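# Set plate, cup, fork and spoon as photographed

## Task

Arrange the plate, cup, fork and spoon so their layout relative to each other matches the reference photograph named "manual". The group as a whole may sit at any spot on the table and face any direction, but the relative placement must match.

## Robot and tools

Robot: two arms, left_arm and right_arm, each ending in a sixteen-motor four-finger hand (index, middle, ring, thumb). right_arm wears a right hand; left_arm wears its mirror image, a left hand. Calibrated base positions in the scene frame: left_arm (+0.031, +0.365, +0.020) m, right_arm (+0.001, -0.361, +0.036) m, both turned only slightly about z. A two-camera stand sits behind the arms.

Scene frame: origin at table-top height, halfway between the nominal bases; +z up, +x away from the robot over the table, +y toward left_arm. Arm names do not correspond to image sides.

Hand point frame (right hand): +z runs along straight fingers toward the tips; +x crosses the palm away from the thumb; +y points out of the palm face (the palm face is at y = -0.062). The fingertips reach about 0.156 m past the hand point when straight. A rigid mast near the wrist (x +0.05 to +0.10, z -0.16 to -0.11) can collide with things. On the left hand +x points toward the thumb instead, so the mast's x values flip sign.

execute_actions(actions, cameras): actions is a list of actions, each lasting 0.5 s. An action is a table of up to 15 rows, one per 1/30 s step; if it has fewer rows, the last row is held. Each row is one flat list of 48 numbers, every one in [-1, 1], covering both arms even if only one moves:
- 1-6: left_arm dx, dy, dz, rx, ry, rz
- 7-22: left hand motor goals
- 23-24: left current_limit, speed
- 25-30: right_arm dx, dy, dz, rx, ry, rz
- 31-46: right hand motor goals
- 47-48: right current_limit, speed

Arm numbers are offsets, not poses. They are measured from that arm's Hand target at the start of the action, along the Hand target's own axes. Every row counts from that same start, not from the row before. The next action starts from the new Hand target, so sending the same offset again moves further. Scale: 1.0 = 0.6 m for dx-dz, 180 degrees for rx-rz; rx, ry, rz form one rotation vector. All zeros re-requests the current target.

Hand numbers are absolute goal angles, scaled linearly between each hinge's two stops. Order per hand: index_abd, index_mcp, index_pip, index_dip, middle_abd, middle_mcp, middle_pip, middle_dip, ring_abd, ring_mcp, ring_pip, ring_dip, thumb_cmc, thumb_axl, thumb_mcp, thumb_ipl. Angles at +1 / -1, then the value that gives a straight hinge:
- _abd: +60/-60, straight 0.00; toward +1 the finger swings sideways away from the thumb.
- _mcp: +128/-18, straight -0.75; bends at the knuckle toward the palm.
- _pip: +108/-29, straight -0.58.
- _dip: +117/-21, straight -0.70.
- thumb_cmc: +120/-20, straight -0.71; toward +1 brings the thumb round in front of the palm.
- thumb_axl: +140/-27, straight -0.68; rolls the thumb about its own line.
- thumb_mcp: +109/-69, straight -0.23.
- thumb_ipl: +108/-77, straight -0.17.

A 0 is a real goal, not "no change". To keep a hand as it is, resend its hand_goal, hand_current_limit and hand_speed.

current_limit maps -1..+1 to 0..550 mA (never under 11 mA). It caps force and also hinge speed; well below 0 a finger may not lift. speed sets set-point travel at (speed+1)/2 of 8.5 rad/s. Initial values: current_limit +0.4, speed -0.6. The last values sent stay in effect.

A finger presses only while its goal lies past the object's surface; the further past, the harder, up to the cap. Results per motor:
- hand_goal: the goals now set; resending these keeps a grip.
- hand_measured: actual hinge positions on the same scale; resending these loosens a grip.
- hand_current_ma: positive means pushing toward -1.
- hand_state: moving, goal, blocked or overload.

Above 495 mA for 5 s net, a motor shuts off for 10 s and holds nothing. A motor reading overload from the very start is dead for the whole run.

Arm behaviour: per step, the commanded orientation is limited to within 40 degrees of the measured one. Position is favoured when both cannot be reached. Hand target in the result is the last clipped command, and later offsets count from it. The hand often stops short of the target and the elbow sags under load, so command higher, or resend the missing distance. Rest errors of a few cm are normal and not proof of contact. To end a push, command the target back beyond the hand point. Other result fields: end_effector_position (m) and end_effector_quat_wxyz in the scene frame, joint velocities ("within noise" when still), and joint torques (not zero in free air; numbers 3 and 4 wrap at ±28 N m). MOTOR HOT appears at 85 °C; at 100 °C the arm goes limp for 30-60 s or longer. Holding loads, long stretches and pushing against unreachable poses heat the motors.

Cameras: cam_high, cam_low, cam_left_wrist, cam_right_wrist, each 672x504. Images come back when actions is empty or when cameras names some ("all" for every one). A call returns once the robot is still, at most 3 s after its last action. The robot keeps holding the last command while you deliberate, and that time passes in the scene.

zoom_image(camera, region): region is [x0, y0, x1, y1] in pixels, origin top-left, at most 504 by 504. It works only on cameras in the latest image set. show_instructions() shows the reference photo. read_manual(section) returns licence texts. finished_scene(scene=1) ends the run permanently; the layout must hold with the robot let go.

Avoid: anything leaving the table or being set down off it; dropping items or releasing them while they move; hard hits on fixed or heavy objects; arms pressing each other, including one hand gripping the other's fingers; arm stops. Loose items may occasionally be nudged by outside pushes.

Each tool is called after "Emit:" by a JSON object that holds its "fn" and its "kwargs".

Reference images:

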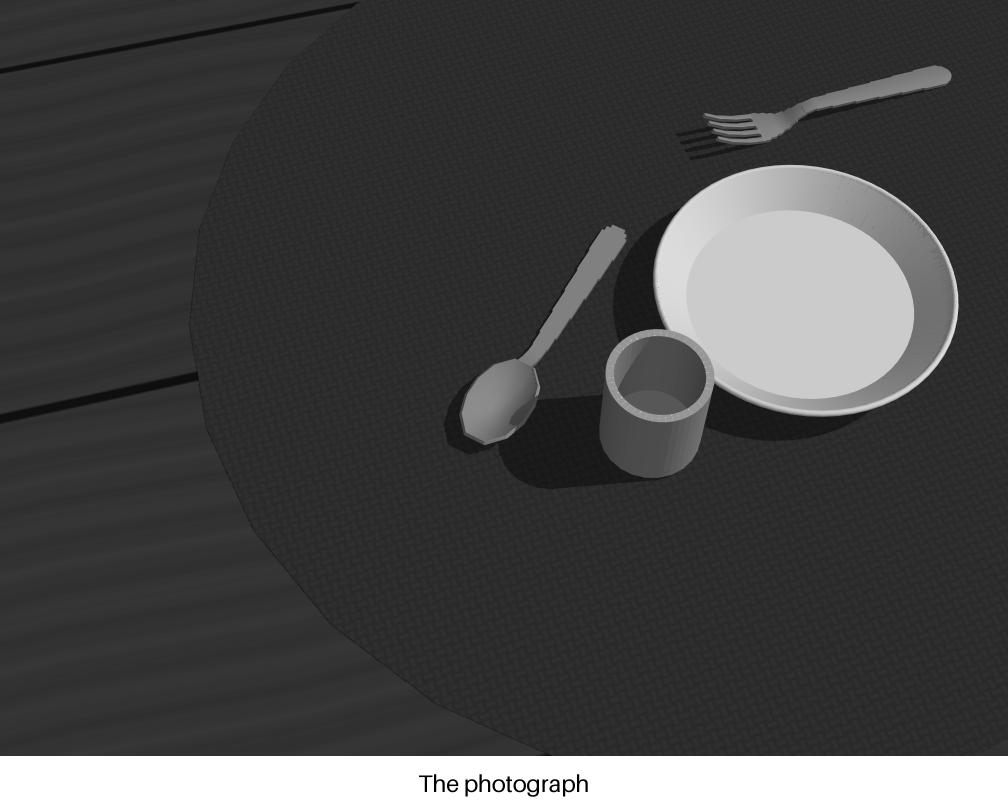

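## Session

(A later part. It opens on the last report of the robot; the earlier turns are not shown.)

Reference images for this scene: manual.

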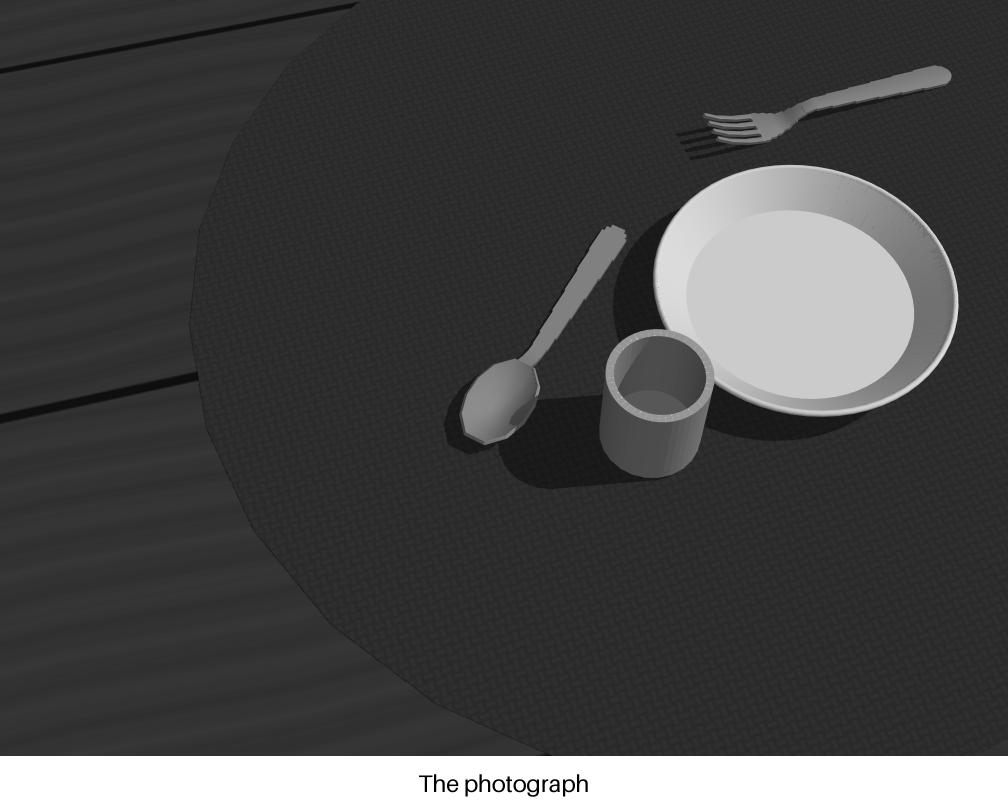

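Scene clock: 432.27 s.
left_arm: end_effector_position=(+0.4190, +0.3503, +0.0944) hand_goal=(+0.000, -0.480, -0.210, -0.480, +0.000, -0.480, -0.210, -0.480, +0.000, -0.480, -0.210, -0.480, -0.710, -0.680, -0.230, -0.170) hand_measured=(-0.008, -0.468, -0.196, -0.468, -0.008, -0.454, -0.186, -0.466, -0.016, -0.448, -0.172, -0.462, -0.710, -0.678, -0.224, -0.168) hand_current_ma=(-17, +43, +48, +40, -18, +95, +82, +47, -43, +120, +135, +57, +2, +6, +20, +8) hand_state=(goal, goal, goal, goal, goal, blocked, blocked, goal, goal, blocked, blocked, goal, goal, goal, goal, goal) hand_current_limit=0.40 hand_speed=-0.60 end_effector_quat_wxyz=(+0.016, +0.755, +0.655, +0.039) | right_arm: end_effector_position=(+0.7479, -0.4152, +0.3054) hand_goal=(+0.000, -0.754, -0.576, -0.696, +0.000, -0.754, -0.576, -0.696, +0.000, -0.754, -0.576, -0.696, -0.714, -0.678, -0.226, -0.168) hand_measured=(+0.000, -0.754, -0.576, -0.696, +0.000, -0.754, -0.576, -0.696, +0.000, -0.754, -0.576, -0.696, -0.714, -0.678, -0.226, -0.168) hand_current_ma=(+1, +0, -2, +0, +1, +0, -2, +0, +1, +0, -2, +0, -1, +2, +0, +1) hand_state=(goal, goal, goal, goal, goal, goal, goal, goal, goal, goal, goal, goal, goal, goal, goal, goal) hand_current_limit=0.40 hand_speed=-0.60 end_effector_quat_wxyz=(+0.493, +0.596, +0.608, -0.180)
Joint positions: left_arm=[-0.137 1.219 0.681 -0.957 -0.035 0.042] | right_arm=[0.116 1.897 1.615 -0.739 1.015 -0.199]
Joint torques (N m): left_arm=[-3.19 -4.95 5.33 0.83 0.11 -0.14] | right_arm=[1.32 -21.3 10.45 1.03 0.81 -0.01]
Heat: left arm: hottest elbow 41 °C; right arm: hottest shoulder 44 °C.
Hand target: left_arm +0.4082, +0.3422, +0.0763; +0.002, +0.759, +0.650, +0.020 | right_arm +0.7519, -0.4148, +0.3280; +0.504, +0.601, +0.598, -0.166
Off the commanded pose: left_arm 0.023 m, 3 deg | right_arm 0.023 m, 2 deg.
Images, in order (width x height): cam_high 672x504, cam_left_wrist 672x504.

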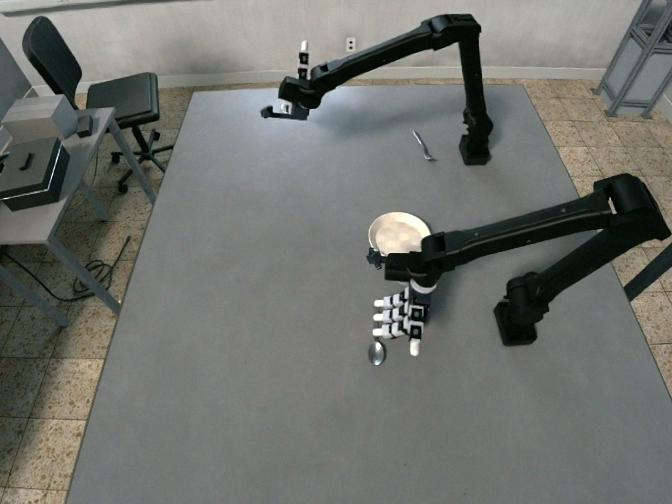

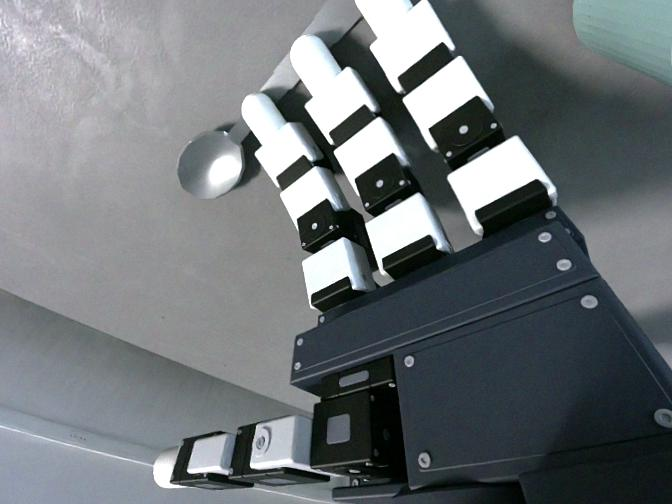

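Emit:
{"fn": "execute_actions", "kwargs": {"actions": [[[-0.0487,0.0289,0,0,0,-0.075,0,-0.48,-0.21,-0.48,0,-0.48,-0.21,-0.48,0,-0.48,-0.21,-0.48,-0.71,-0.68,-0.23,-0.17,0.4,-0.6,0,0,0,0,0,0,0,-0.754,-0.576,-0.696,0,-0.754,-0.576,-0.696,0,-0.754,-0.576,-0.696,-0.714,-0.678,-0.226,-0.168,0.4,-0.6]],[[-0.0542,0.0168,0,0,0,-0.075,0,-0.48,-0.21,-0.48,0,-0.48,-0.21,-0.48,0,-0.48,-0.21,-0.48,-0.71,-0.68,-0.23,-0.17,0.4,-0.6,0,0,0,0,0,0,0,-0.754,-0.576,-0.696,0,-0.754,-0.576,-0.696,0,-0.754,-0.576,-0.696,-0.714,-0.678,-0.226,-0.168,0.4,-0.6]],[[-0.0566,0.0036,0,0,0,0,0,-0.48,-0.21,-0.48,0,-0.48,-0.21,-0.48,0,-0.48,-0.21,-0.48,-0.71,-0.68,-0.23,-0.17,0.4,-0.6,0,0,0,0,0,0,0,-0.754,-0.576,-0.696,0,-0.754,-0.576,-0.696,0,-0.754,-0.576,-0.696,-0.714,-0.678,-0.226,-0.168,0.4,-0.6]]], "cameras": ["cam_left_wrist","cam_high"]}}

Emit:
{"fn": "zoom_image", "kwargs": {"camera": "cam_high", "region": [320, 210, 460, 350]}}

Scene clock: 466.03 s.
left_arm: end_effector_position=(+0.4483, +0.2636, +0.0922) hand_goal=(+0.000, -0.480, -0.210, -0.480, +0.000, -0.480, -0.210, -0.480, +0.000, -0.480, -0.210, -0.480, -0.710, -0.680, -0.230, -0.170) hand_measured=(-0.008, -0.458, -0.192, -0.468, -0.008, -0.452, -0.186, -0.466, -0.018, -0.446, -0.176, -0.478, -0.710, -0.678, -0.224, -0.168) hand_current_ma=(-22, +79, +59, +40, -18, +102, +82, +47, -50, +135, +122, +7, +0, +6, +20, +8) hand_state=(goal, blocked, goal, goal, goal, blocked, blocked, goal, goal, blocked, blocked, goal, goal, goal, goal, goal) hand_current_limit=0.40 hand_speed=-0.60 end_effector_quat_wxyz=(+0.024, +0.576, +0.817, +0.034) | right_arm: end_effector_position=(+0.7479, -0.4152, +0.3054) hand_goal=(+0.000, -0.754, -0.576, -0.696, +0.000, -0.754, -0.576, -0.696, +0.000, -0.754, -0.576, -0.696, -0.714, -0.678, -0.226, -0.168) hand_measured=(+0.000, -0.754, -0.576, -0.696, +0.000, -0.754, -0.576, -0.696, +0.000, -0.754, -0.576, -0.696, -0.714, -0.678, -0.226, -0.168) hand_current_ma=(+1, +0, -2, +0, +1, +0, -2, +0, +1, +0, -2, +0, -1, +2, +0, +1) hand_state=(goal, goal, goal, goal, goal, goal, goal, goal, goal, goal, goal, goal, goal, goal, goal, goal) hand_current_limit=0.40 hand_speed=-0.60 end_effector_quat_wxyz=(+0.493, +0.596, +0.608, -0.180)
Joint positions: left_arm=[-0.474 1.436 0.876 -0.95 -0.059 -0.78] | right_arm=[0.116 1.897 1.615 -0.739 1.015 -0.199]
Joint torques (N m): left_arm=[-4.42 -6.77 7.73 0.32 0.65 -0.09] | right_arm=[0.79 -21.25 10.33 1.16 0.83 -0.01]
Heat: left arm: hottest elbow 40 °C; right arm: hottest shoulder 44 °C.
Hand target: left_arm +0.4462, +0.2475, +0.0754; +0.007, +0.587, +0.810, +0.019 | right_arm +0.7519, -0.4148, +0.3280; +0.504, +0.601, +0.598, -0.166
Off the commanded pose: left_arm 0.023 m, 3 deg | right_arm 0.023 m, 2 deg.
Images, in order (width x height): cam_high 672x504, cam_left_wrist 672x504.

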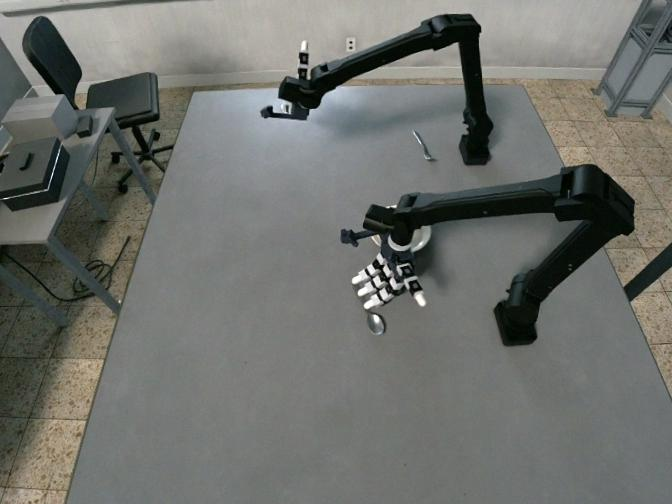

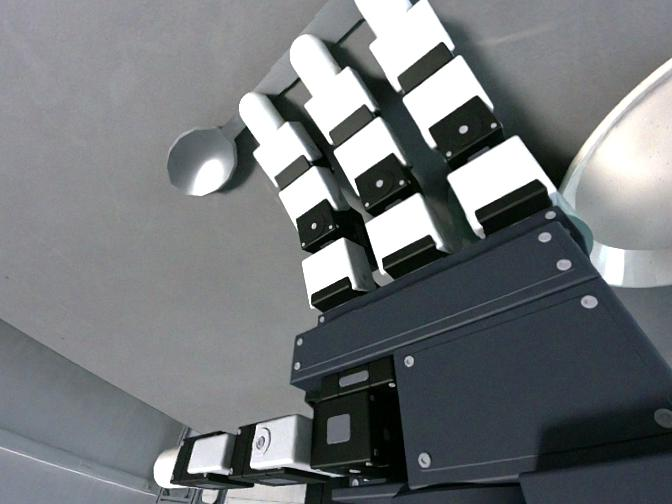

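Scaled by 3.600 from the camera's 672x504 image, which has a finer 960x720 frame.

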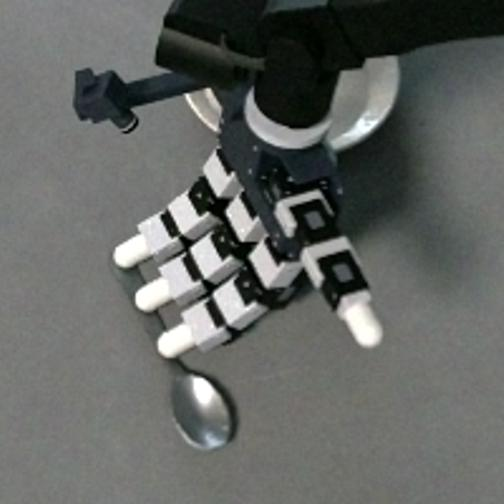

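Emit:
{"fn": "execute_actions", "kwargs": {"actions": [[[-0.05,0.006,0,0,0,-0.006,0,-0.48,-0.21,-0.48,0,-0.48,-0.21,-0.48,0,-0.48,-0.21,-0.48,-0.71,-0.68,-0.23,-0.17,0.4,-0.6,0,0,0,0,0,0,0,-0.754,-0.576,-0.696,0,-0.754,-0.576,-0.696,0,-0.754,-0.576,-0.696,-0.714,-0.678,-0.226,-0.168,0.4,-0.6]],[[-0.05,0.006,0,0,0,-0.006,0,-0.48,-0.21,-0.48,0,-0.48,-0.21,-0.48,0,-0.48,-0.21,-0.48,-0.71,-0.68,-0.23,-0.17,0.4,-0.6,0,0,0,0,0,0,0,-0.754,-0.576,-0.696,0,-0.754,-0.576,-0.696,0,-0.754,-0.576,-0.696,-0.714,-0.678,-0.226,-0.168,0.4,-0.6]]], "cameras": ["cam_high"]}}

Scene clock: 483.70 s.
left_arm: end_effector_position=(+0.4740, +0.2080, +0.0931) hand_goal=(+0.000, -0.480, -0.210, -0.480, +0.000, -0.480, -0.210, -0.480, +0.000, -0.480, -0.210, -0.480, -0.710, -0.680, -0.230, -0.170) hand_measured=(-0.008, -0.458, -0.190, -0.468, -0.010, -0.452, -0.186, -0.466, -0.018, -0.446, -0.178, -0.478, -0.710, -0.678, -0.224, -0.168) hand_current_ma=(-23, +83, +68, +40, -25, +102, +82, +47, -52, +135, +117, +7, +0, +6, +20, +8) hand_state=(goal, blocked, blocked, goal, goal, blocked, blocked, goal, goal, blocked, blocked, goal, goal, goal, goal, goal) hand_current_limit=0.40 hand_speed=-0.60 end_effector_quat_wxyz=(+0.025, +0.562, +0.826, +0.031) | right_arm: end_effector_position=(+0.7479, -0.4152, +0.3054) hand_goal=(+0.000, -0.754, -0.576, -0.696, +0.000, -0.754, -0.576, -0.696, +0.000, -0.754, -0.576, -0.696, -0.714, -0.678, -0.226, -0.168) hand_measured=(+0.000, -0.754, -0.576, -0.696, +0.000, -0.754, -0.576, -0.696, +0.000, -0.754, -0.576, -0.696, -0.714, -0.678, -0.226, -0.168) hand_current_ma=(+1, +0, -2, +0, +1, +0, -2, +0, +1, +0, -2, +0, -1, +2, +0, +1) hand_state=(goal, goal, goal, goal, goal, goal, goal, goal, goal, goal, goal, goal, goal, goal, goal, goal) hand_current_limit=0.40 hand_speed=-0.60 end_effector_quat_wxyz=(+0.493, +0.596, +0.608, -0.180)
Joint positions: left_arm=[-0.57 1.561 1.021 -0.976 -0.059 -0.908] | right_arm=[0.116 1.897 1.615 -0.739 1.015 -0.199]
Joint torques (N m): left_arm=[-3.9 -8 8.13 0.57 0.62 -0.07] | right_arm=[1.08 -21.6 10.36 1.05 0.84 -0.02]
Heat: left arm: hottest elbow 41 °C; right arm: hottest shoulder 44 °C.
Hand target: left_arm +0.4723, +0.1930, +0.0750; +0.007, +0.571, +0.821, +0.019 | right_arm +0.7519, -0.4148, +0.3280; +0.504, +0.601, +0.598, -0.166
Off the commanded pose: left_arm 0.024 m, 3 deg | right_arm 0.023 m, 2 deg.
Images, in order (width x height): cam_high 672x504.

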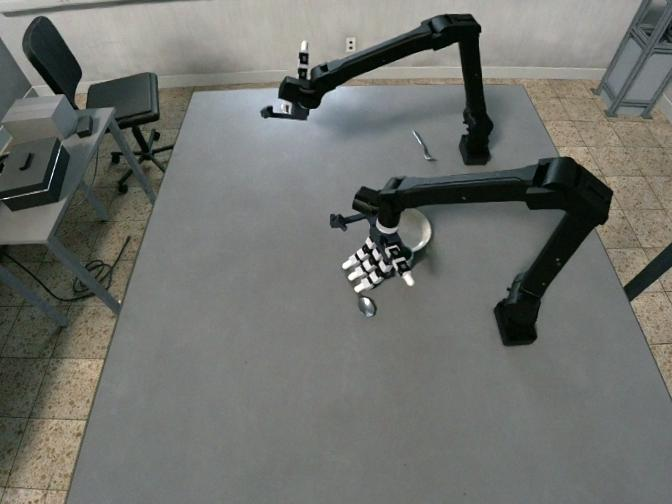

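Emit:
{"fn": "execute_actions", "kwargs": {"actions": [[[0,0,-0.12,0,0,0,0,-0.48,-0.21,-0.48,0,-0.48,-0.21,-0.48,0,-0.48,-0.21,-0.48,-0.71,-0.68,-0.23,-0.17,0.4,-0.6,0,0,0,0,0,0,0,-0.754,-0.576,-0.696,0,-0.754,-0.576,-0.696,0,-0.754,-0.576,-0.696,-0.714,-0.678,-0.226,-0.168,0.4,-0.6]],[[0,0.28,-0.08,0,0,0,0,-0.75,-0.58,-0.70,0,-0.75,-0.58,-0.70,0,-0.75,-0.58,-0.70,-0.71,-0.68,-0.23,-0.17,0.4,-0.6,0,0,0,0,0,0,0,-0.754,-0.576,-0.696,0,-0.754,-0.576,-0.696,0,-0.754,-0.576,-0.696,-0.714,-0.678,-0.226,-0.168,0.4,-0.6]]], "cameras": ["cam_high"]}}

Emit:
{"fn": "zoom_image", "kwargs": {"camera": "cam_high", "region": [320, 180, 460, 340]}}

Scene clock: 488.53 s.
left_arm: end_effector_position=(+0.6127, +0.2606, +0.1833) hand_goal=(+0.000, -0.750, -0.580, -0.700, +0.000, -0.750, -0.580, -0.700, +0.000, -0.750, -0.580, -0.700, -0.710, -0.680, -0.230, -0.170) hand_measured=(-0.002, -0.746, -0.576, -0.696, -0.002, -0.746, -0.576, -0.696, -0.002, -0.746, -0.576, -0.698, -0.712, -0.678, -0.224, -0.168) hand_current_ma=(-5, +11, +8, +8, -4, +11, +9, +8, -4, +11, +8, +6, -2, +6, +20, +8) hand_state=(goal, goal, goal, goal, goal, goal, goal, goal, goal, goal, goal, goal, goal, goal, goal, goal) hand_current_limit=0.40 hand_speed=-0.60 end_effector_quat_wxyz=(-0.007, +0.562, +0.827, +0.015) | right_arm: end_effector_position=(+0.7479, -0.4152, +0.3054) hand_goal=(+0.000, -0.754, -0.576, -0.696, +0.000, -0.754, -0.576, -0.696, +0.000, -0.754, -0.576, -0.696, -0.714, -0.678, -0.226, -0.168) hand_measured=(+0.000, -0.754, -0.576, -0.696, +0.000, -0.754, -0.576, -0.696, +0.000, -0.754, -0.576, -0.696, -0.714, -0.678, -0.226, -0.168) hand_current_ma=(+1, +0, -2, +0, +1, +0, -2, +0, +1, +0, -2, +0, -1, +2, +0, +1) hand_state=(goal, goal, goal, goal, goal, goal, goal, goal, goal, goal, goal, goal, goal, goal, goal, goal) hand_current_limit=0.40 hand_speed=-0.60 end_effector_quat_wxyz=(+0.493, +0.596, +0.608, -0.180)
Joint positions: left_arm=[-0.343 1.767 1.556 -1.365 -0.034 -0.685] | right_arm=[0.116 1.897 1.615 -0.739 1.015 -0.199]
Joint torques (N m): left_arm=[-2.61 -18.02 11.3 0.01 -0.19 0.08] | right_arm=[1.14 -21.19 10.51 1.2 0.84 0.02]
Heat: left arm: hottest elbow 41 °C; right arm: hottest shoulder 44 °C.
Hand target: left_arm +0.6258, +0.2486, +0.2013; +0.007, +0.571, +0.821, +0.019 | right_arm +0.7519, -0.4148, +0.3280; +0.504, +0.601, +0.598, -0.166
Off the commanded pose: left_arm 0.025 m, 2 deg | right_arm 0.023 m, 2 deg.
Images, in order (width x height): cam_high 672x504.

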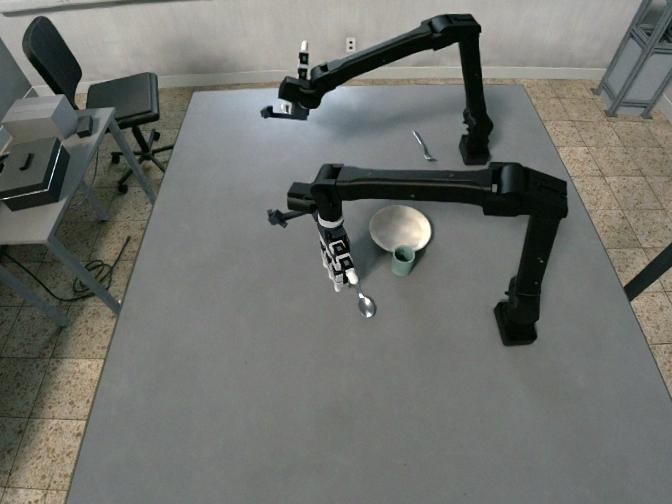

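Scaled by 3.150 from the camera's 672x504 image, which has a finer 960x720 frame.

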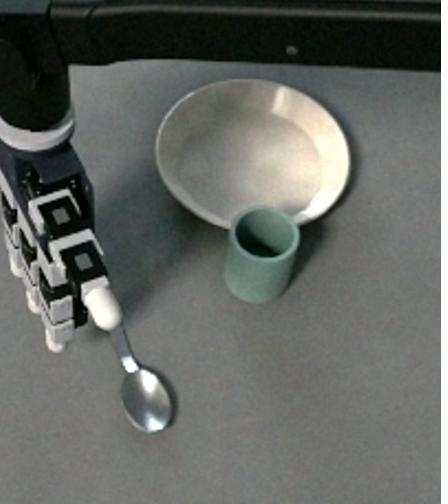

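Emit:
{"fn": "execute_actions", "kwargs": {"actions": [[[0.016,-0.1435,0.05,0,0,0,0,-0.712,-0.489,-0.609,0,-0.712,-0.489,-0.609,0,-0.712,-0.489,-0.609,-0.71,-0.68,-0.23,-0.17,0.4,-0.6,0,0,0,0,0,0,0,-0.754,-0.576,-0.696,0,-0.754,-0.576,-0.696,0,-0.754,-0.576,-0.696,-0.714,-0.678,-0.226,-0.168,0.4,-0.6]]], "cameras": ["cam_high","cam_low","cam_left_wrist"]}}

Emit:
{"fn": "zoom_image", "kwargs": {"camera": "cam_high", "region": [320, 180, 460, 340]}}

Scene clock: 506.20 s.
left_arm: end_effector_position=(+0.5429, +0.2295, +0.1616) hand_goal=(+0.000, -0.712, -0.490, -0.610, +0.000, -0.712, -0.490, -0.610, +0.000, -0.712, -0.490, -0.610, -0.710, -0.680, -0.230, -0.170) hand_measured=(-0.002, -0.710, -0.492, -0.614, -0.002, -0.710, -0.492, -0.614, -0.002, -0.710, -0.492, -0.612, -0.710, -0.678, -0.224, -0.168) hand_current_ma=(-4, +2, -6, -9, -4, +3, -6, -9, -3, +3, -6, -7, +1, +6, +20, +8) hand_state=(goal, goal, goal, goal, goal, goal, goal, goal, goal, goal, goal, goal, goal, goal, goal, goal) hand_current_limit=0.40 hand_speed=-0.60 end_effector_quat_wxyz=(-0.003, +0.575, +0.818, +0.015) | right_arm: end_effector_position=(+0.7479, -0.4152, +0.3054) hand_goal=(+0.000, -0.754, -0.576, -0.696, +0.000, -0.754, -0.576, -0.696, +0.000, -0.754, -0.576, -0.696, -0.714, -0.678, -0.226, -0.168) hand_measured=(+0.000, -0.754, -0.576, -0.696, +0.000, -0.754, -0.576, -0.696, +0.000, -0.754, -0.576, -0.696, -0.714, -0.678, -0.226, -0.168) hand_current_ma=(+1, +0, -2, +0, +1, +0, -2, +0, +1, +0, -2, +0, -1, +2, +0, +1) hand_state=(goal, goal, goal, goal, goal, goal, goal, goal, goal, goal, goal, goal, goal, goal, goal, goal) hand_current_limit=0.40 hand_speed=-0.60 end_effector_quat_wxyz=(+0.493, +0.596, +0.608, -0.180)
Joint positions: left_arm=[-0.445 1.634 1.322 -1.258 -0.031 -0.756] | right_arm=[0.116 1.897 1.615 -0.739 1.015 -0.199]
Joint torques (N m): left_arm=[-1.55 -17.2 6.82 0.96 -0.34 -0.17] | right_arm=[0.97 -21.42 10.37 1.09 0.83 -0.01]
Heat: left arm: hottest elbow 42 °C; right arm: hottest shoulder 44 °C.
Hand target: left_arm +0.5427, +0.2284, +0.1683; +0.007, +0.571, +0.821, +0.019 | right_arm +0.7519, -0.4148, +0.3280; +0.504, +0.601, +0.598, -0.166
Off the commanded pose: left_arm 0.007 m, 1 deg | right_arm 0.023 m, 2 deg.
Images, in order (width x height): cam_high 672x504, cam_low 672x504, cam_left_wrist 672x504.

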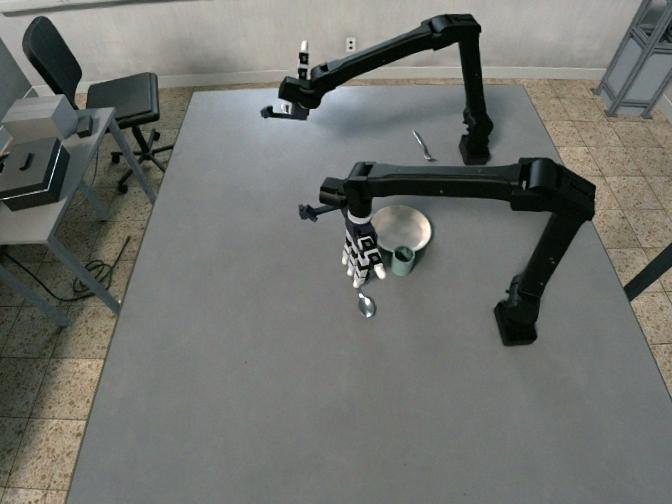

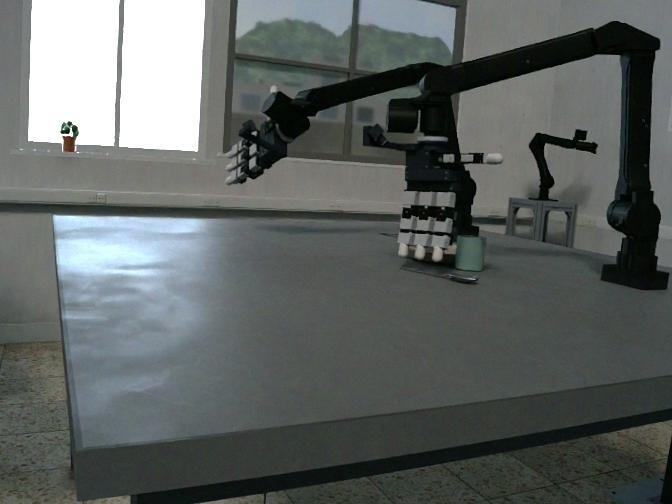

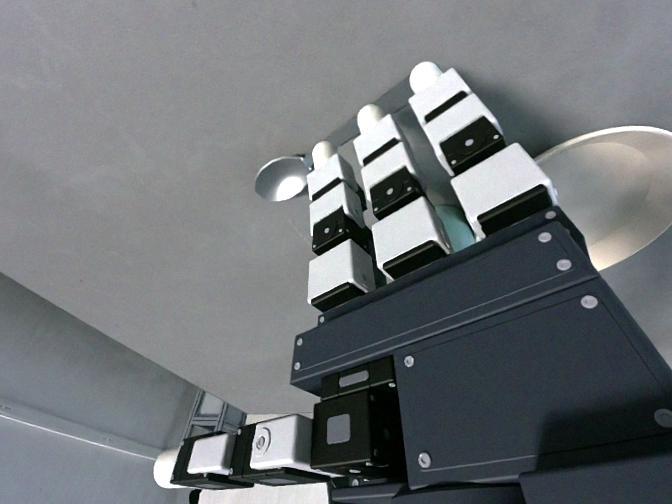

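Scaled by 3.150 from the camera's 672x504 image, which has a finer 960x720 frame.

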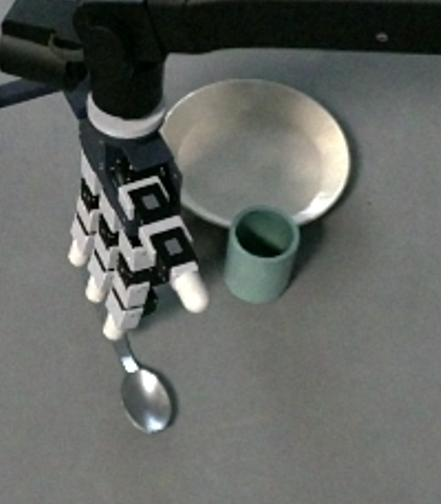

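Emit:
{"fn": "execute_actions", "kwargs": {"actions": [[[0.024,-0.02,0.03,0,0,0,0,-0.712,-0.489,-0.609,0,-0.712,-0.489,-0.609,0,-0.712,-0.489,-0.609,-0.71,-0.68,-0.23,-0.17,0.4,-0.6,0,0,0,0,0,0,0,-0.754,-0.576,-0.696,0,-0.754,-0.576,-0.696,0,-0.754,-0.576,-0.696,-0.714,-0.678,-0.226,-0.168,0.4,-0.6]]], "cameras": ["cam_high","cam_left_wrist"]}}

Emit:
{"fn": "zoom_image", "kwargs": {"camera": "cam_high", "region": [320, 180, 460, 340]}}

Scene clock: 510.03 s.
left_arm: end_effector_position=(+0.5257, +0.2371, +0.1423) hand_goal=(+0.000, -0.712, -0.490, -0.610, +0.000, -0.712, -0.490, -0.610, +0.000, -0.712, -0.490, -0.610, -0.710, -0.680, -0.230, -0.170) hand_measured=(-0.002, -0.712, -0.492, -0.614, -0.002, -0.710, -0.492, -0.614, -0.002, -0.710, -0.492, -0.612, -0.710, -0.678, -0.224, -0.168) hand_current_ma=(-4, +2, -6, -9, -3, +3, -6, -9, -3, +3, -6, -7, +1, +6, +20, +8) hand_state=(goal, goal, goal, goal, goal, goal, goal, goal, goal, goal, goal, goal, goal, goal, goal, goal) hand_current_limit=0.40 hand_speed=-0.60 end_effector_quat_wxyz=(-0.004, +0.574, +0.818, +0.015) | right_arm: end_effector_position=(+0.7479, -0.4152, +0.3054) hand_goal=(+0.000, -0.754, -0.576, -0.696, +0.000, -0.754, -0.576, -0.696, +0.000, -0.754, -0.576, -0.696, -0.714, -0.678, -0.226, -0.168) hand_measured=(+0.000, -0.754, -0.576, -0.696, +0.000, -0.754, -0.576, -0.696, +0.000, -0.754, -0.576, -0.696, -0.714, -0.678, -0.226, -0.168) hand_current_ma=(+1, +0, -2, +0, +1, +0, -2, +0, +1, +0, -2, +0, -1, +2, +0, +1) hand_state=(goal, goal, goal, goal, goal, goal, goal, goal, goal, goal, goal, goal, goal, goal, goal, goal) hand_current_limit=0.40 hand_speed=-0.60 end_effector_quat_wxyz=(+0.493, +0.596, +0.608, -0.180)
Joint positions: left_arm=[-0.445 1.607 1.234 -1.2 -0.031 -0.756] | right_arm=[0.116 1.897 1.615 -0.739 1.015 -0.199]
Joint torques (N m): left_arm=[-1.9 -16.32 7.05 0.85 -0.29 -0.13] | right_arm=[1.14 -21.3 10.37 1.18 0.82 0]
Heat: left arm: hottest elbow 42 °C; right arm: hottest shoulder 44 °C.
Hand target: left_arm +0.5270, +0.2381, +0.1499; +0.007, +0.571, +0.821, +0.019 | right_arm +0.7519, -0.4148, +0.3280; +0.504, +0.601, +0.598, -0.166
Off the commanded pose: left_arm 0.008 m, 1 deg | right_arm 0.023 m, 2 deg.
Images, in order (width x height): cam_high 672x504, cam_left_wrist 672x504.

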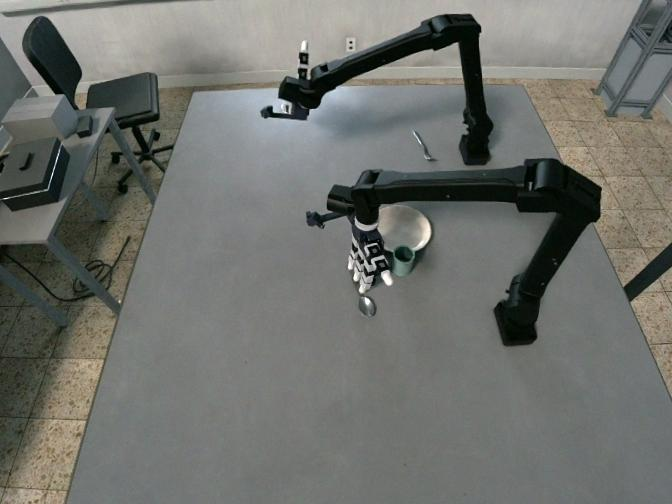

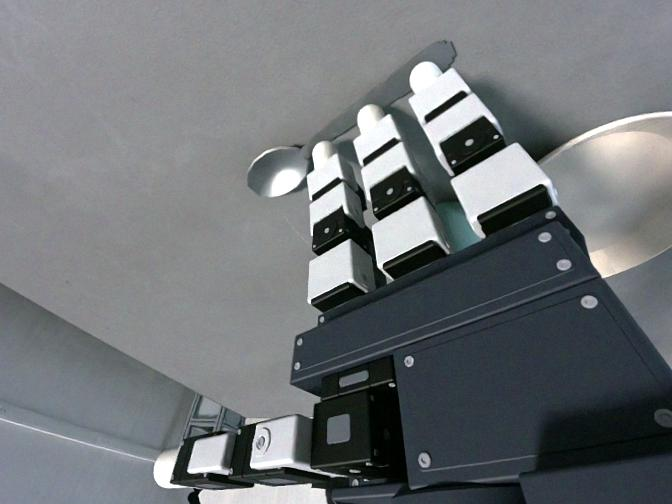

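Scaled by 3.150 from the camera's 672x504 image, which has a finer 960x720 frame.

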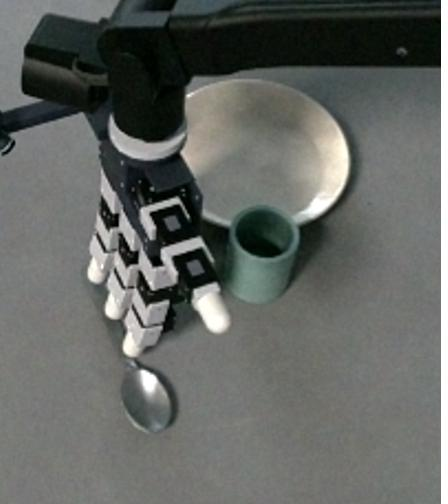

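Emit:
{"fn": "execute_actions", "kwargs": {"actions": [[[0.004,0.003,0.05,0,0,0,0,-0.712,-0.489,-0.609,0,-0.712,-0.489,-0.609,0,-0.712,-0.489,-0.609,-0.71,-0.68,-0.23,-0.17,0.4,-0.6,0,0,0,0,0,0,0,-0.754,-0.576,-0.696,0,-0.754,-0.576,-0.696,0,-0.754,-0.576,-0.696,-0.714,-0.678,-0.226,-0.168,0.4,-0.6]]], "cameras": ["cam_high","cam_left_wrist","cam_low"]}}

Emit:
{"fn": "zoom_image", "kwargs": {"camera": "cam_low", "region": [360, 180, 520, 320]}}

Scene clock: 514.97 s.
left_arm: end_effector_position=(+0.5288, +0.2357, +0.1369) hand_goal=(+0.000, -0.712, -0.490, -0.610, +0.000, -0.712, -0.490, -0.610, +0.000, -0.712, -0.490, -0.610, -0.710, -0.680, -0.230, -0.170) hand_measured=(-0.002, -0.712, -0.492, -0.614, -0.002, -0.712, -0.492, -0.614, -0.032, -0.722, -0.492, -0.610, -0.710, -0.678, -0.224, -0.168) hand_current_ma=(-4, +2, -6, -9, -3, +2, -6, -9, -95, -33, -3, +1, +1, +6, +20, +8) hand_state=(goal, goal, goal, goal, goal, goal, goal, goal, blocked, goal, goal, goal, goal, goal, goal, goal) hand_current_limit=0.40 hand_speed=-0.60 end_effector_quat_wxyz=(+0.016, +0.574, +0.818, +0.019) | right_arm: end_effector_position=(+0.7479, -0.4152, +0.3054) hand_goal=(+0.000, -0.754, -0.576, -0.696, +0.000, -0.754, -0.576, -0.696, +0.000, -0.754, -0.576, -0.696, -0.714, -0.678, -0.226, -0.168) hand_measured=(+0.000, -0.754, -0.576, -0.696, +0.000, -0.754, -0.576, -0.696, +0.000, -0.754, -0.576, -0.696, -0.714, -0.678, -0.226, -0.168) hand_current_ma=(+1, +0, -2, +0, +1, +0, -2, +0, +1, +0, -2, +0, -1, +2, +0, +1) hand_state=(goal, goal, goal, goal, goal, goal, goal, goal, goal, goal, goal, goal, goal, goal, goal, goal) hand_current_limit=0.40 hand_speed=-0.60 end_effector_quat_wxyz=(+0.493, +0.596, +0.608, -0.180)
Joint positions: left_arm=[-0.445 1.597 1.201 -1.135 -0.031 -0.756] | right_arm=[0.116 1.897 1.615 -0.739 1.015 -0.199]
Joint torques (N m): left_arm=[-0.62 -12.16 6.01 1.32 -0.39 -0.03] | right_arm=[0.85 -21.25 10.48 1.01 0.87 -0.03]
Heat: left arm: hottest elbow 42 °C; right arm: hottest shoulder 44 °C.
Hand target: left_arm +0.5288, +0.2417, +0.1200; +0.007, +0.571, +0.821, +0.019 | right_arm +0.7519, -0.4148, +0.3280; +0.504, +0.601, +0.598, -0.166
Off the commanded pose: left_arm 0.018 m, 1 deg | right_arm 0.023 m, 2 deg.
Images, in order (width x height): cam_high 672x504, cam_low 672x504, cam_left_wrist 672x504.

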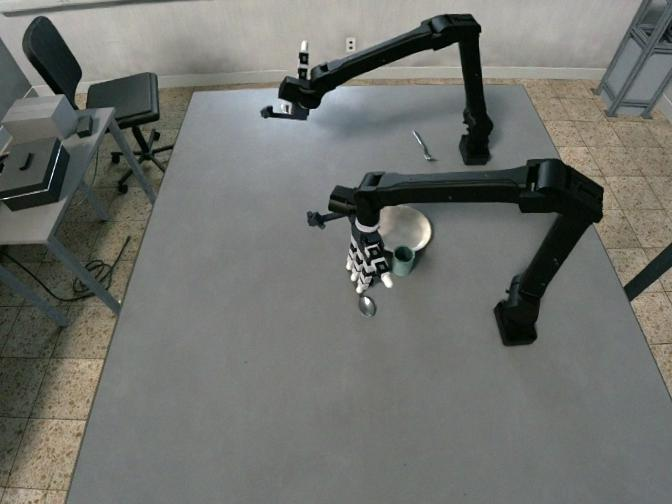

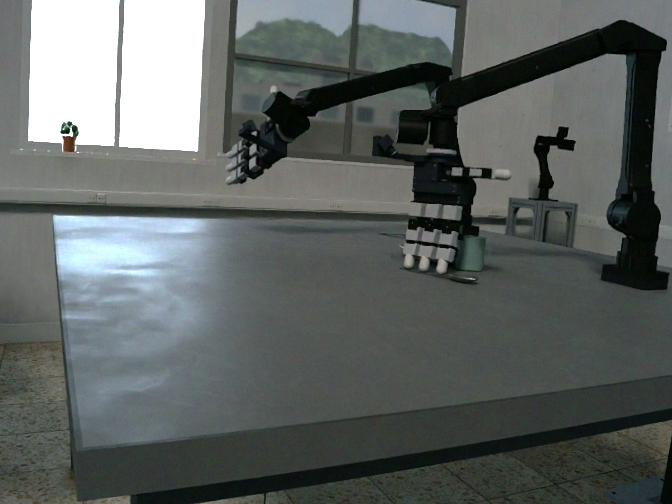

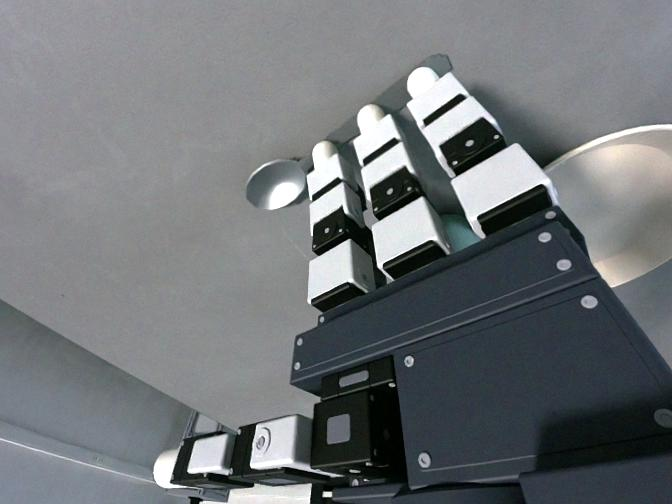

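Scaled by 3.150 from the camera's 672x504 image, which has a finer 960x720 frame.

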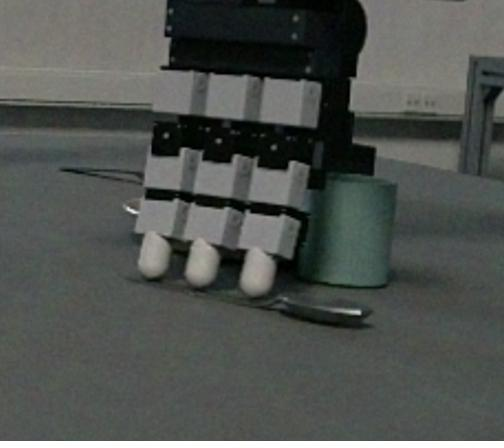

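Emit:
{"fn": "execute_actions", "kwargs": {"actions": [[[0.008,0.003,-0.03,0,-0.014,0,0,-0.712,-0.489,-0.609,0,-0.712,-0.489,-0.609,0,-0.712,-0.489,-0.609,-0.71,-0.68,-0.23,-0.17,0.4,-0.6,0,0,0,0,0,0,0,-0.754,-0.576,-0.696,0,-0.754,-0.576,-0.696,0,-0.754,-0.576,-0.696,-0.714,-0.678,-0.226,-0.168,0.4,-0.6]],[[0,0.0,0.05,0,0,0,0,-0.712,-0.489,-0.609,0,-0.712,-0.489,-0.609,0,-0.712,-0.489,-0.609,-0.71,-0.68,-0.23,-0.17,0.4,-0.6,0,0,0,0,0,0,0,-0.754,-0.576,-0.696,0,-0.754,-0.576,-0.696,0,-0.754,-0.576,-0.696,-0.714,-0.678,-0.226,-0.168,0.4,-0.6]]], "cameras": ["cam_high","cam_left_wrist","cam_low"]}}

Emit:
{"fn": "zoom_image", "kwargs": {"camera": "cam_low", "region": [380, 220, 500, 300]}}

Scene clock: 522.77 s.
left_arm: end_effector_position=(+0.5278, +0.2396, +0.1364) hand_goal=(+0.000, -0.712, -0.490, -0.610, +0.000, -0.712, -0.490, -0.610, +0.000, -0.712, -0.490, -0.610, -0.710, -0.680, -0.230, -0.170) hand_measured=(-0.022, -0.736, -0.498, -0.612, -0.004, -0.714, -0.492, -0.612, -0.002, -0.710, -0.488, -0.608, -0.710, -0.678, -0.224, -0.168) hand_current_ma=(-66, -89, -24, -6, -7, -6, -7, -4, -6, +4, +5, +2, +1, +6, +20, +8) hand_state=(blocked, blocked, goal, goal, goal, goal, goal, goal, goal, goal, goal, goal, goal, goal, goal, goal) hand_current_limit=0.40 hand_speed=-0.60 end_effector_quat_wxyz=(+0.038, +0.572, +0.819, +0.011) | right_arm: end_effector_position=(+0.7479, -0.4152, +0.3054) hand_goal=(+0.000, -0.754, -0.576, -0.696, +0.000, -0.754, -0.576, -0.696, +0.000, -0.754, -0.576, -0.696, -0.714, -0.678, -0.226, -0.168) hand_measured=(+0.000, -0.754, -0.576, -0.696, +0.000, -0.754, -0.576, -0.696, +0.000, -0.754, -0.576, -0.696, -0.714, -0.678, -0.226, -0.168) hand_current_ma=(+1, +0, -2, +0, +1, +0, -2, +0, +1, +0, -2, +0, -1, +2, +0, +1) hand_state=(goal, goal, goal, goal, goal, goal, goal, goal, goal, goal, goal, goal, goal, goal, goal, goal) hand_current_limit=0.40 hand_speed=-0.60 end_effector_quat_wxyz=(+0.493, +0.596, +0.608, -0.180)
Joint positions: left_arm=[-0.429 1.57 1.166 -1.089 -0.005 -0.745] | right_arm=[0.116 1.897 1.615 -0.739 1.015 -0.199]
Joint torques (N m): left_arm=[-0.85 -11.46 5.19 1.91 -0.04 0.09] | right_arm=[1.14 -21.3 10.5 1.18 0.82 -0.02]
Heat: left arm: hottest elbow 42 °C; right arm: hottest shoulder 44 °C.
Hand target: left_arm +0.5298, +0.2459, +0.1081; +0.025, +0.571, +0.820, +0.006 | right_arm +0.7519, -0.4148, +0.3280; +0.504, +0.601, +0.598, -0.166
Off the commanded pose: left_arm 0.029 m, 2 deg | right_arm 0.023 m, 2 deg.
Images, in order (width x height): cam_high 672x504, cam_low 672x504, cam_left_wrist 672x504.

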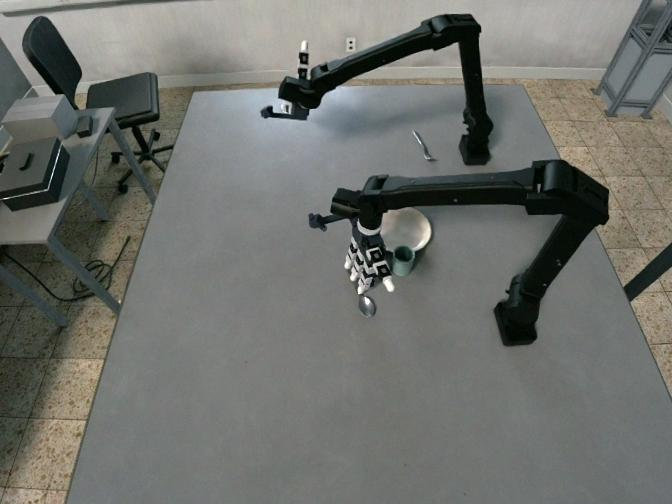

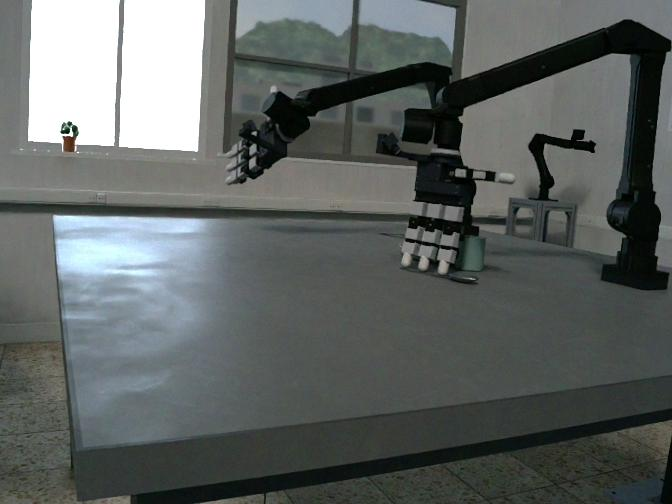

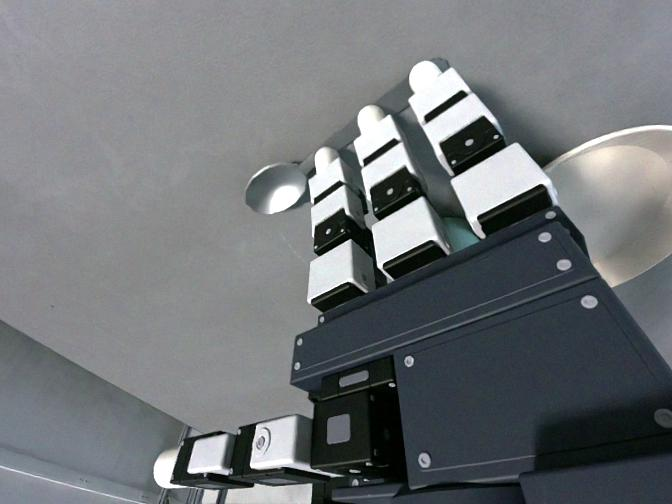

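Scaled by 4.200 from the camera's 672x504 image, which has a finer 960x720 frame.

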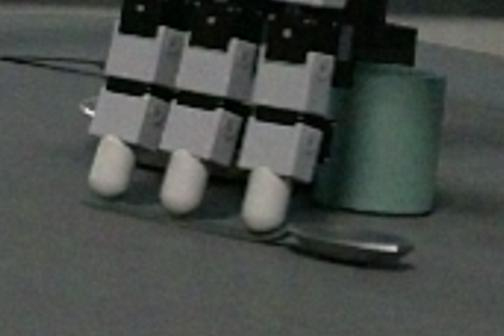

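Emit:
{"fn": "execute_actions", "kwargs": {"actions": [[[-0.018,-0.05,0.0,0,0.007,0,0,-0.712,-0.489,-0.609,0,-0.712,-0.489,-0.609,0,-0.712,-0.489,-0.609,-0.71,-0.68,-0.23,-0.17,0.4,-0.6,0,0,0,0,0,0,0,-0.754,-0.576,-0.696,0,-0.754,-0.576,-0.696,0,-0.754,-0.576,-0.696,-0.714,-0.678,-0.226,-0.168,0.4,-0.6]]], "cameras": ["cam_high","cam_left_wrist","cam_low"]}}

Emit:
{"fn": "zoom_image", "kwargs": {"camera": "cam_low", "region": [380, 220, 500, 300]}}

Emit:
{"fn": "zoom_image", "kwargs": {"camera": "cam_high", "region": [320, 180, 460, 340]}}

Scene clock: 527.63 s.
left_arm: end_effector_position=(+0.5159, +0.2339, +0.1351) hand_goal=(+0.000, -0.712, -0.490, -0.610, +0.000, -0.712, -0.490, -0.610, +0.000, -0.712, -0.490, -0.610, -0.710, -0.680, -0.230, -0.170) hand_measured=(-0.012, -0.700, -0.480, -0.604, -0.010, -0.698, -0.480, -0.604, -0.008, -0.704, -0.482, -0.606, -0.710, -0.678, -0.224, -0.168) hand_current_ma=(-32, +38, +30, +19, -27, +49, +33, +16, -23, +25, +24, +10, +1, +6, +20, +8) hand_state=(goal, goal, goal, goal, goal, goal, goal, goal, goal, goal, goal, goal, goal, goal, goal, goal) hand_current_limit=0.40 hand_speed=-0.60 end_effector_quat_wxyz=(+0.036, +0.566, +0.823, +0.024) | right_arm: end_effector_position=(+0.7479, -0.4152, +0.3054) hand_goal=(+0.000, -0.754, -0.576, -0.696, +0.000, -0.754, -0.576, -0.696, +0.000, -0.754, -0.576, -0.696, -0.714, -0.678, -0.226, -0.168) hand_measured=(+0.000, -0.754, -0.576, -0.696, +0.000, -0.754, -0.576, -0.696, +0.000, -0.754, -0.576, -0.696, -0.714, -0.678, -0.226, -0.168) hand_current_ma=(+1, +0, -2, +0, +1, +0, -2, +0, +1, +0, -2, +0, -1, +2, +0, +1) hand_state=(goal, goal, goal, goal, goal, goal, goal, goal, goal, goal, goal, goal, goal, goal, goal, goal) hand_current_limit=0.40 hand_speed=-0.60 end_effector_quat_wxyz=(+0.493, +0.596, +0.608, -0.180)
Joint positions: left_arm=[-0.464 1.554 1.137 -1.075 -0.035 -0.792] | right_arm=[0.116 1.897 1.615 -0.739 1.015 -0.199]
Joint torques (N m): left_arm=[-3.19 -10.17 5.08 0.92 0.38 -0.16] | right_arm=[1.14 -21.3 10.44 1.14 0.82 -0.01]
Heat: left arm: hottest elbow 41 °C; right arm: hottest shoulder 44 °C.
Hand target: left_arm +0.5053, +0.2253, +0.1073; +0.016, +0.571, +0.820, +0.012 | right_arm +0.7519, -0.4148, +0.3280; +0.504, +0.601, +0.598, -0.166
Off the commanded pose: left_arm 0.031 m, 3 deg | right_arm 0.023 m, 2 deg.
Images, in order (width x height): cam_high 672x504, cam_low 672x504, cam_left_wrist 672x504.

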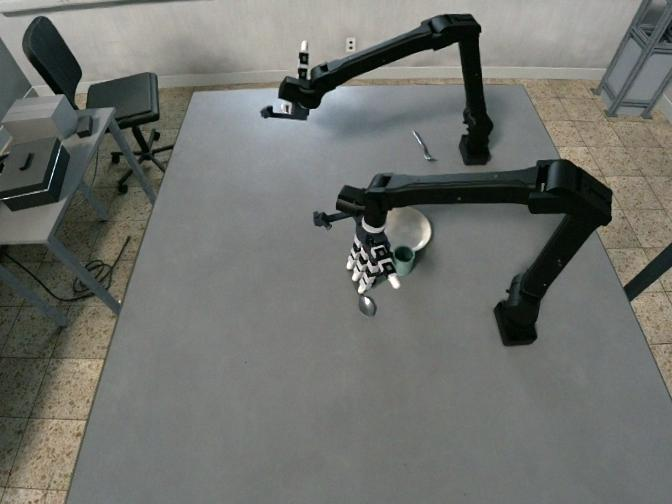

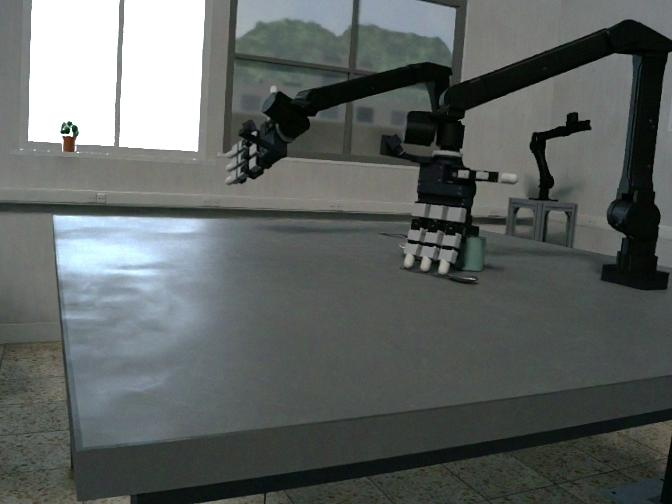

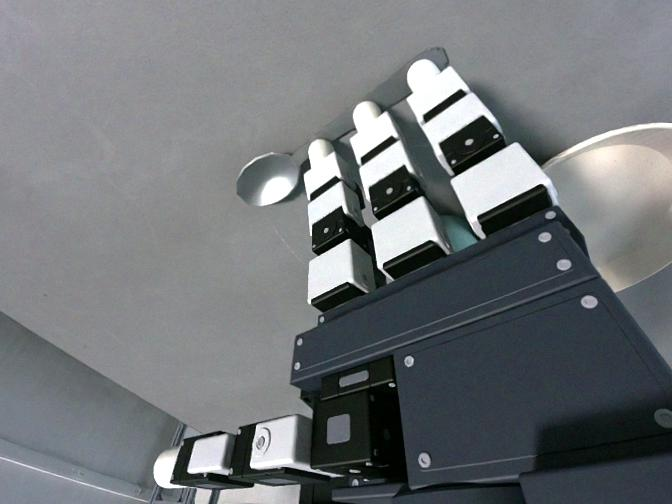

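Scaled by 4.200 from the camera's 672x504 image, which has a finer 960x720 frame.

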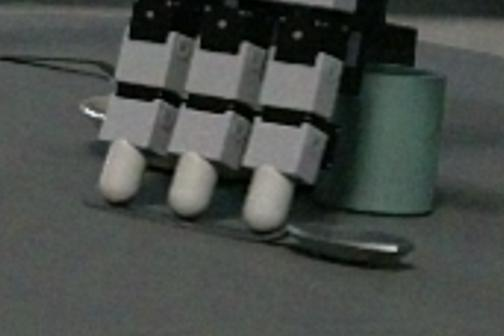

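Scaled by 3.150 from the camera's 672x504 image, which has a finer 960x720 frame.

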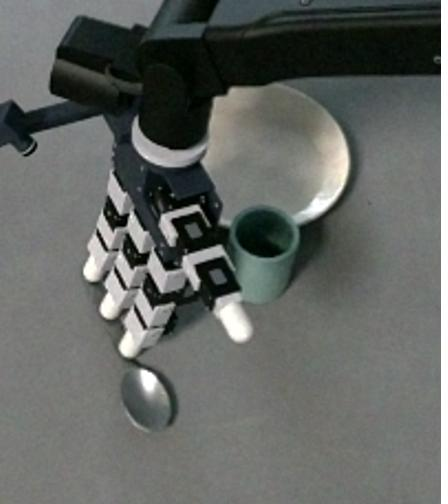

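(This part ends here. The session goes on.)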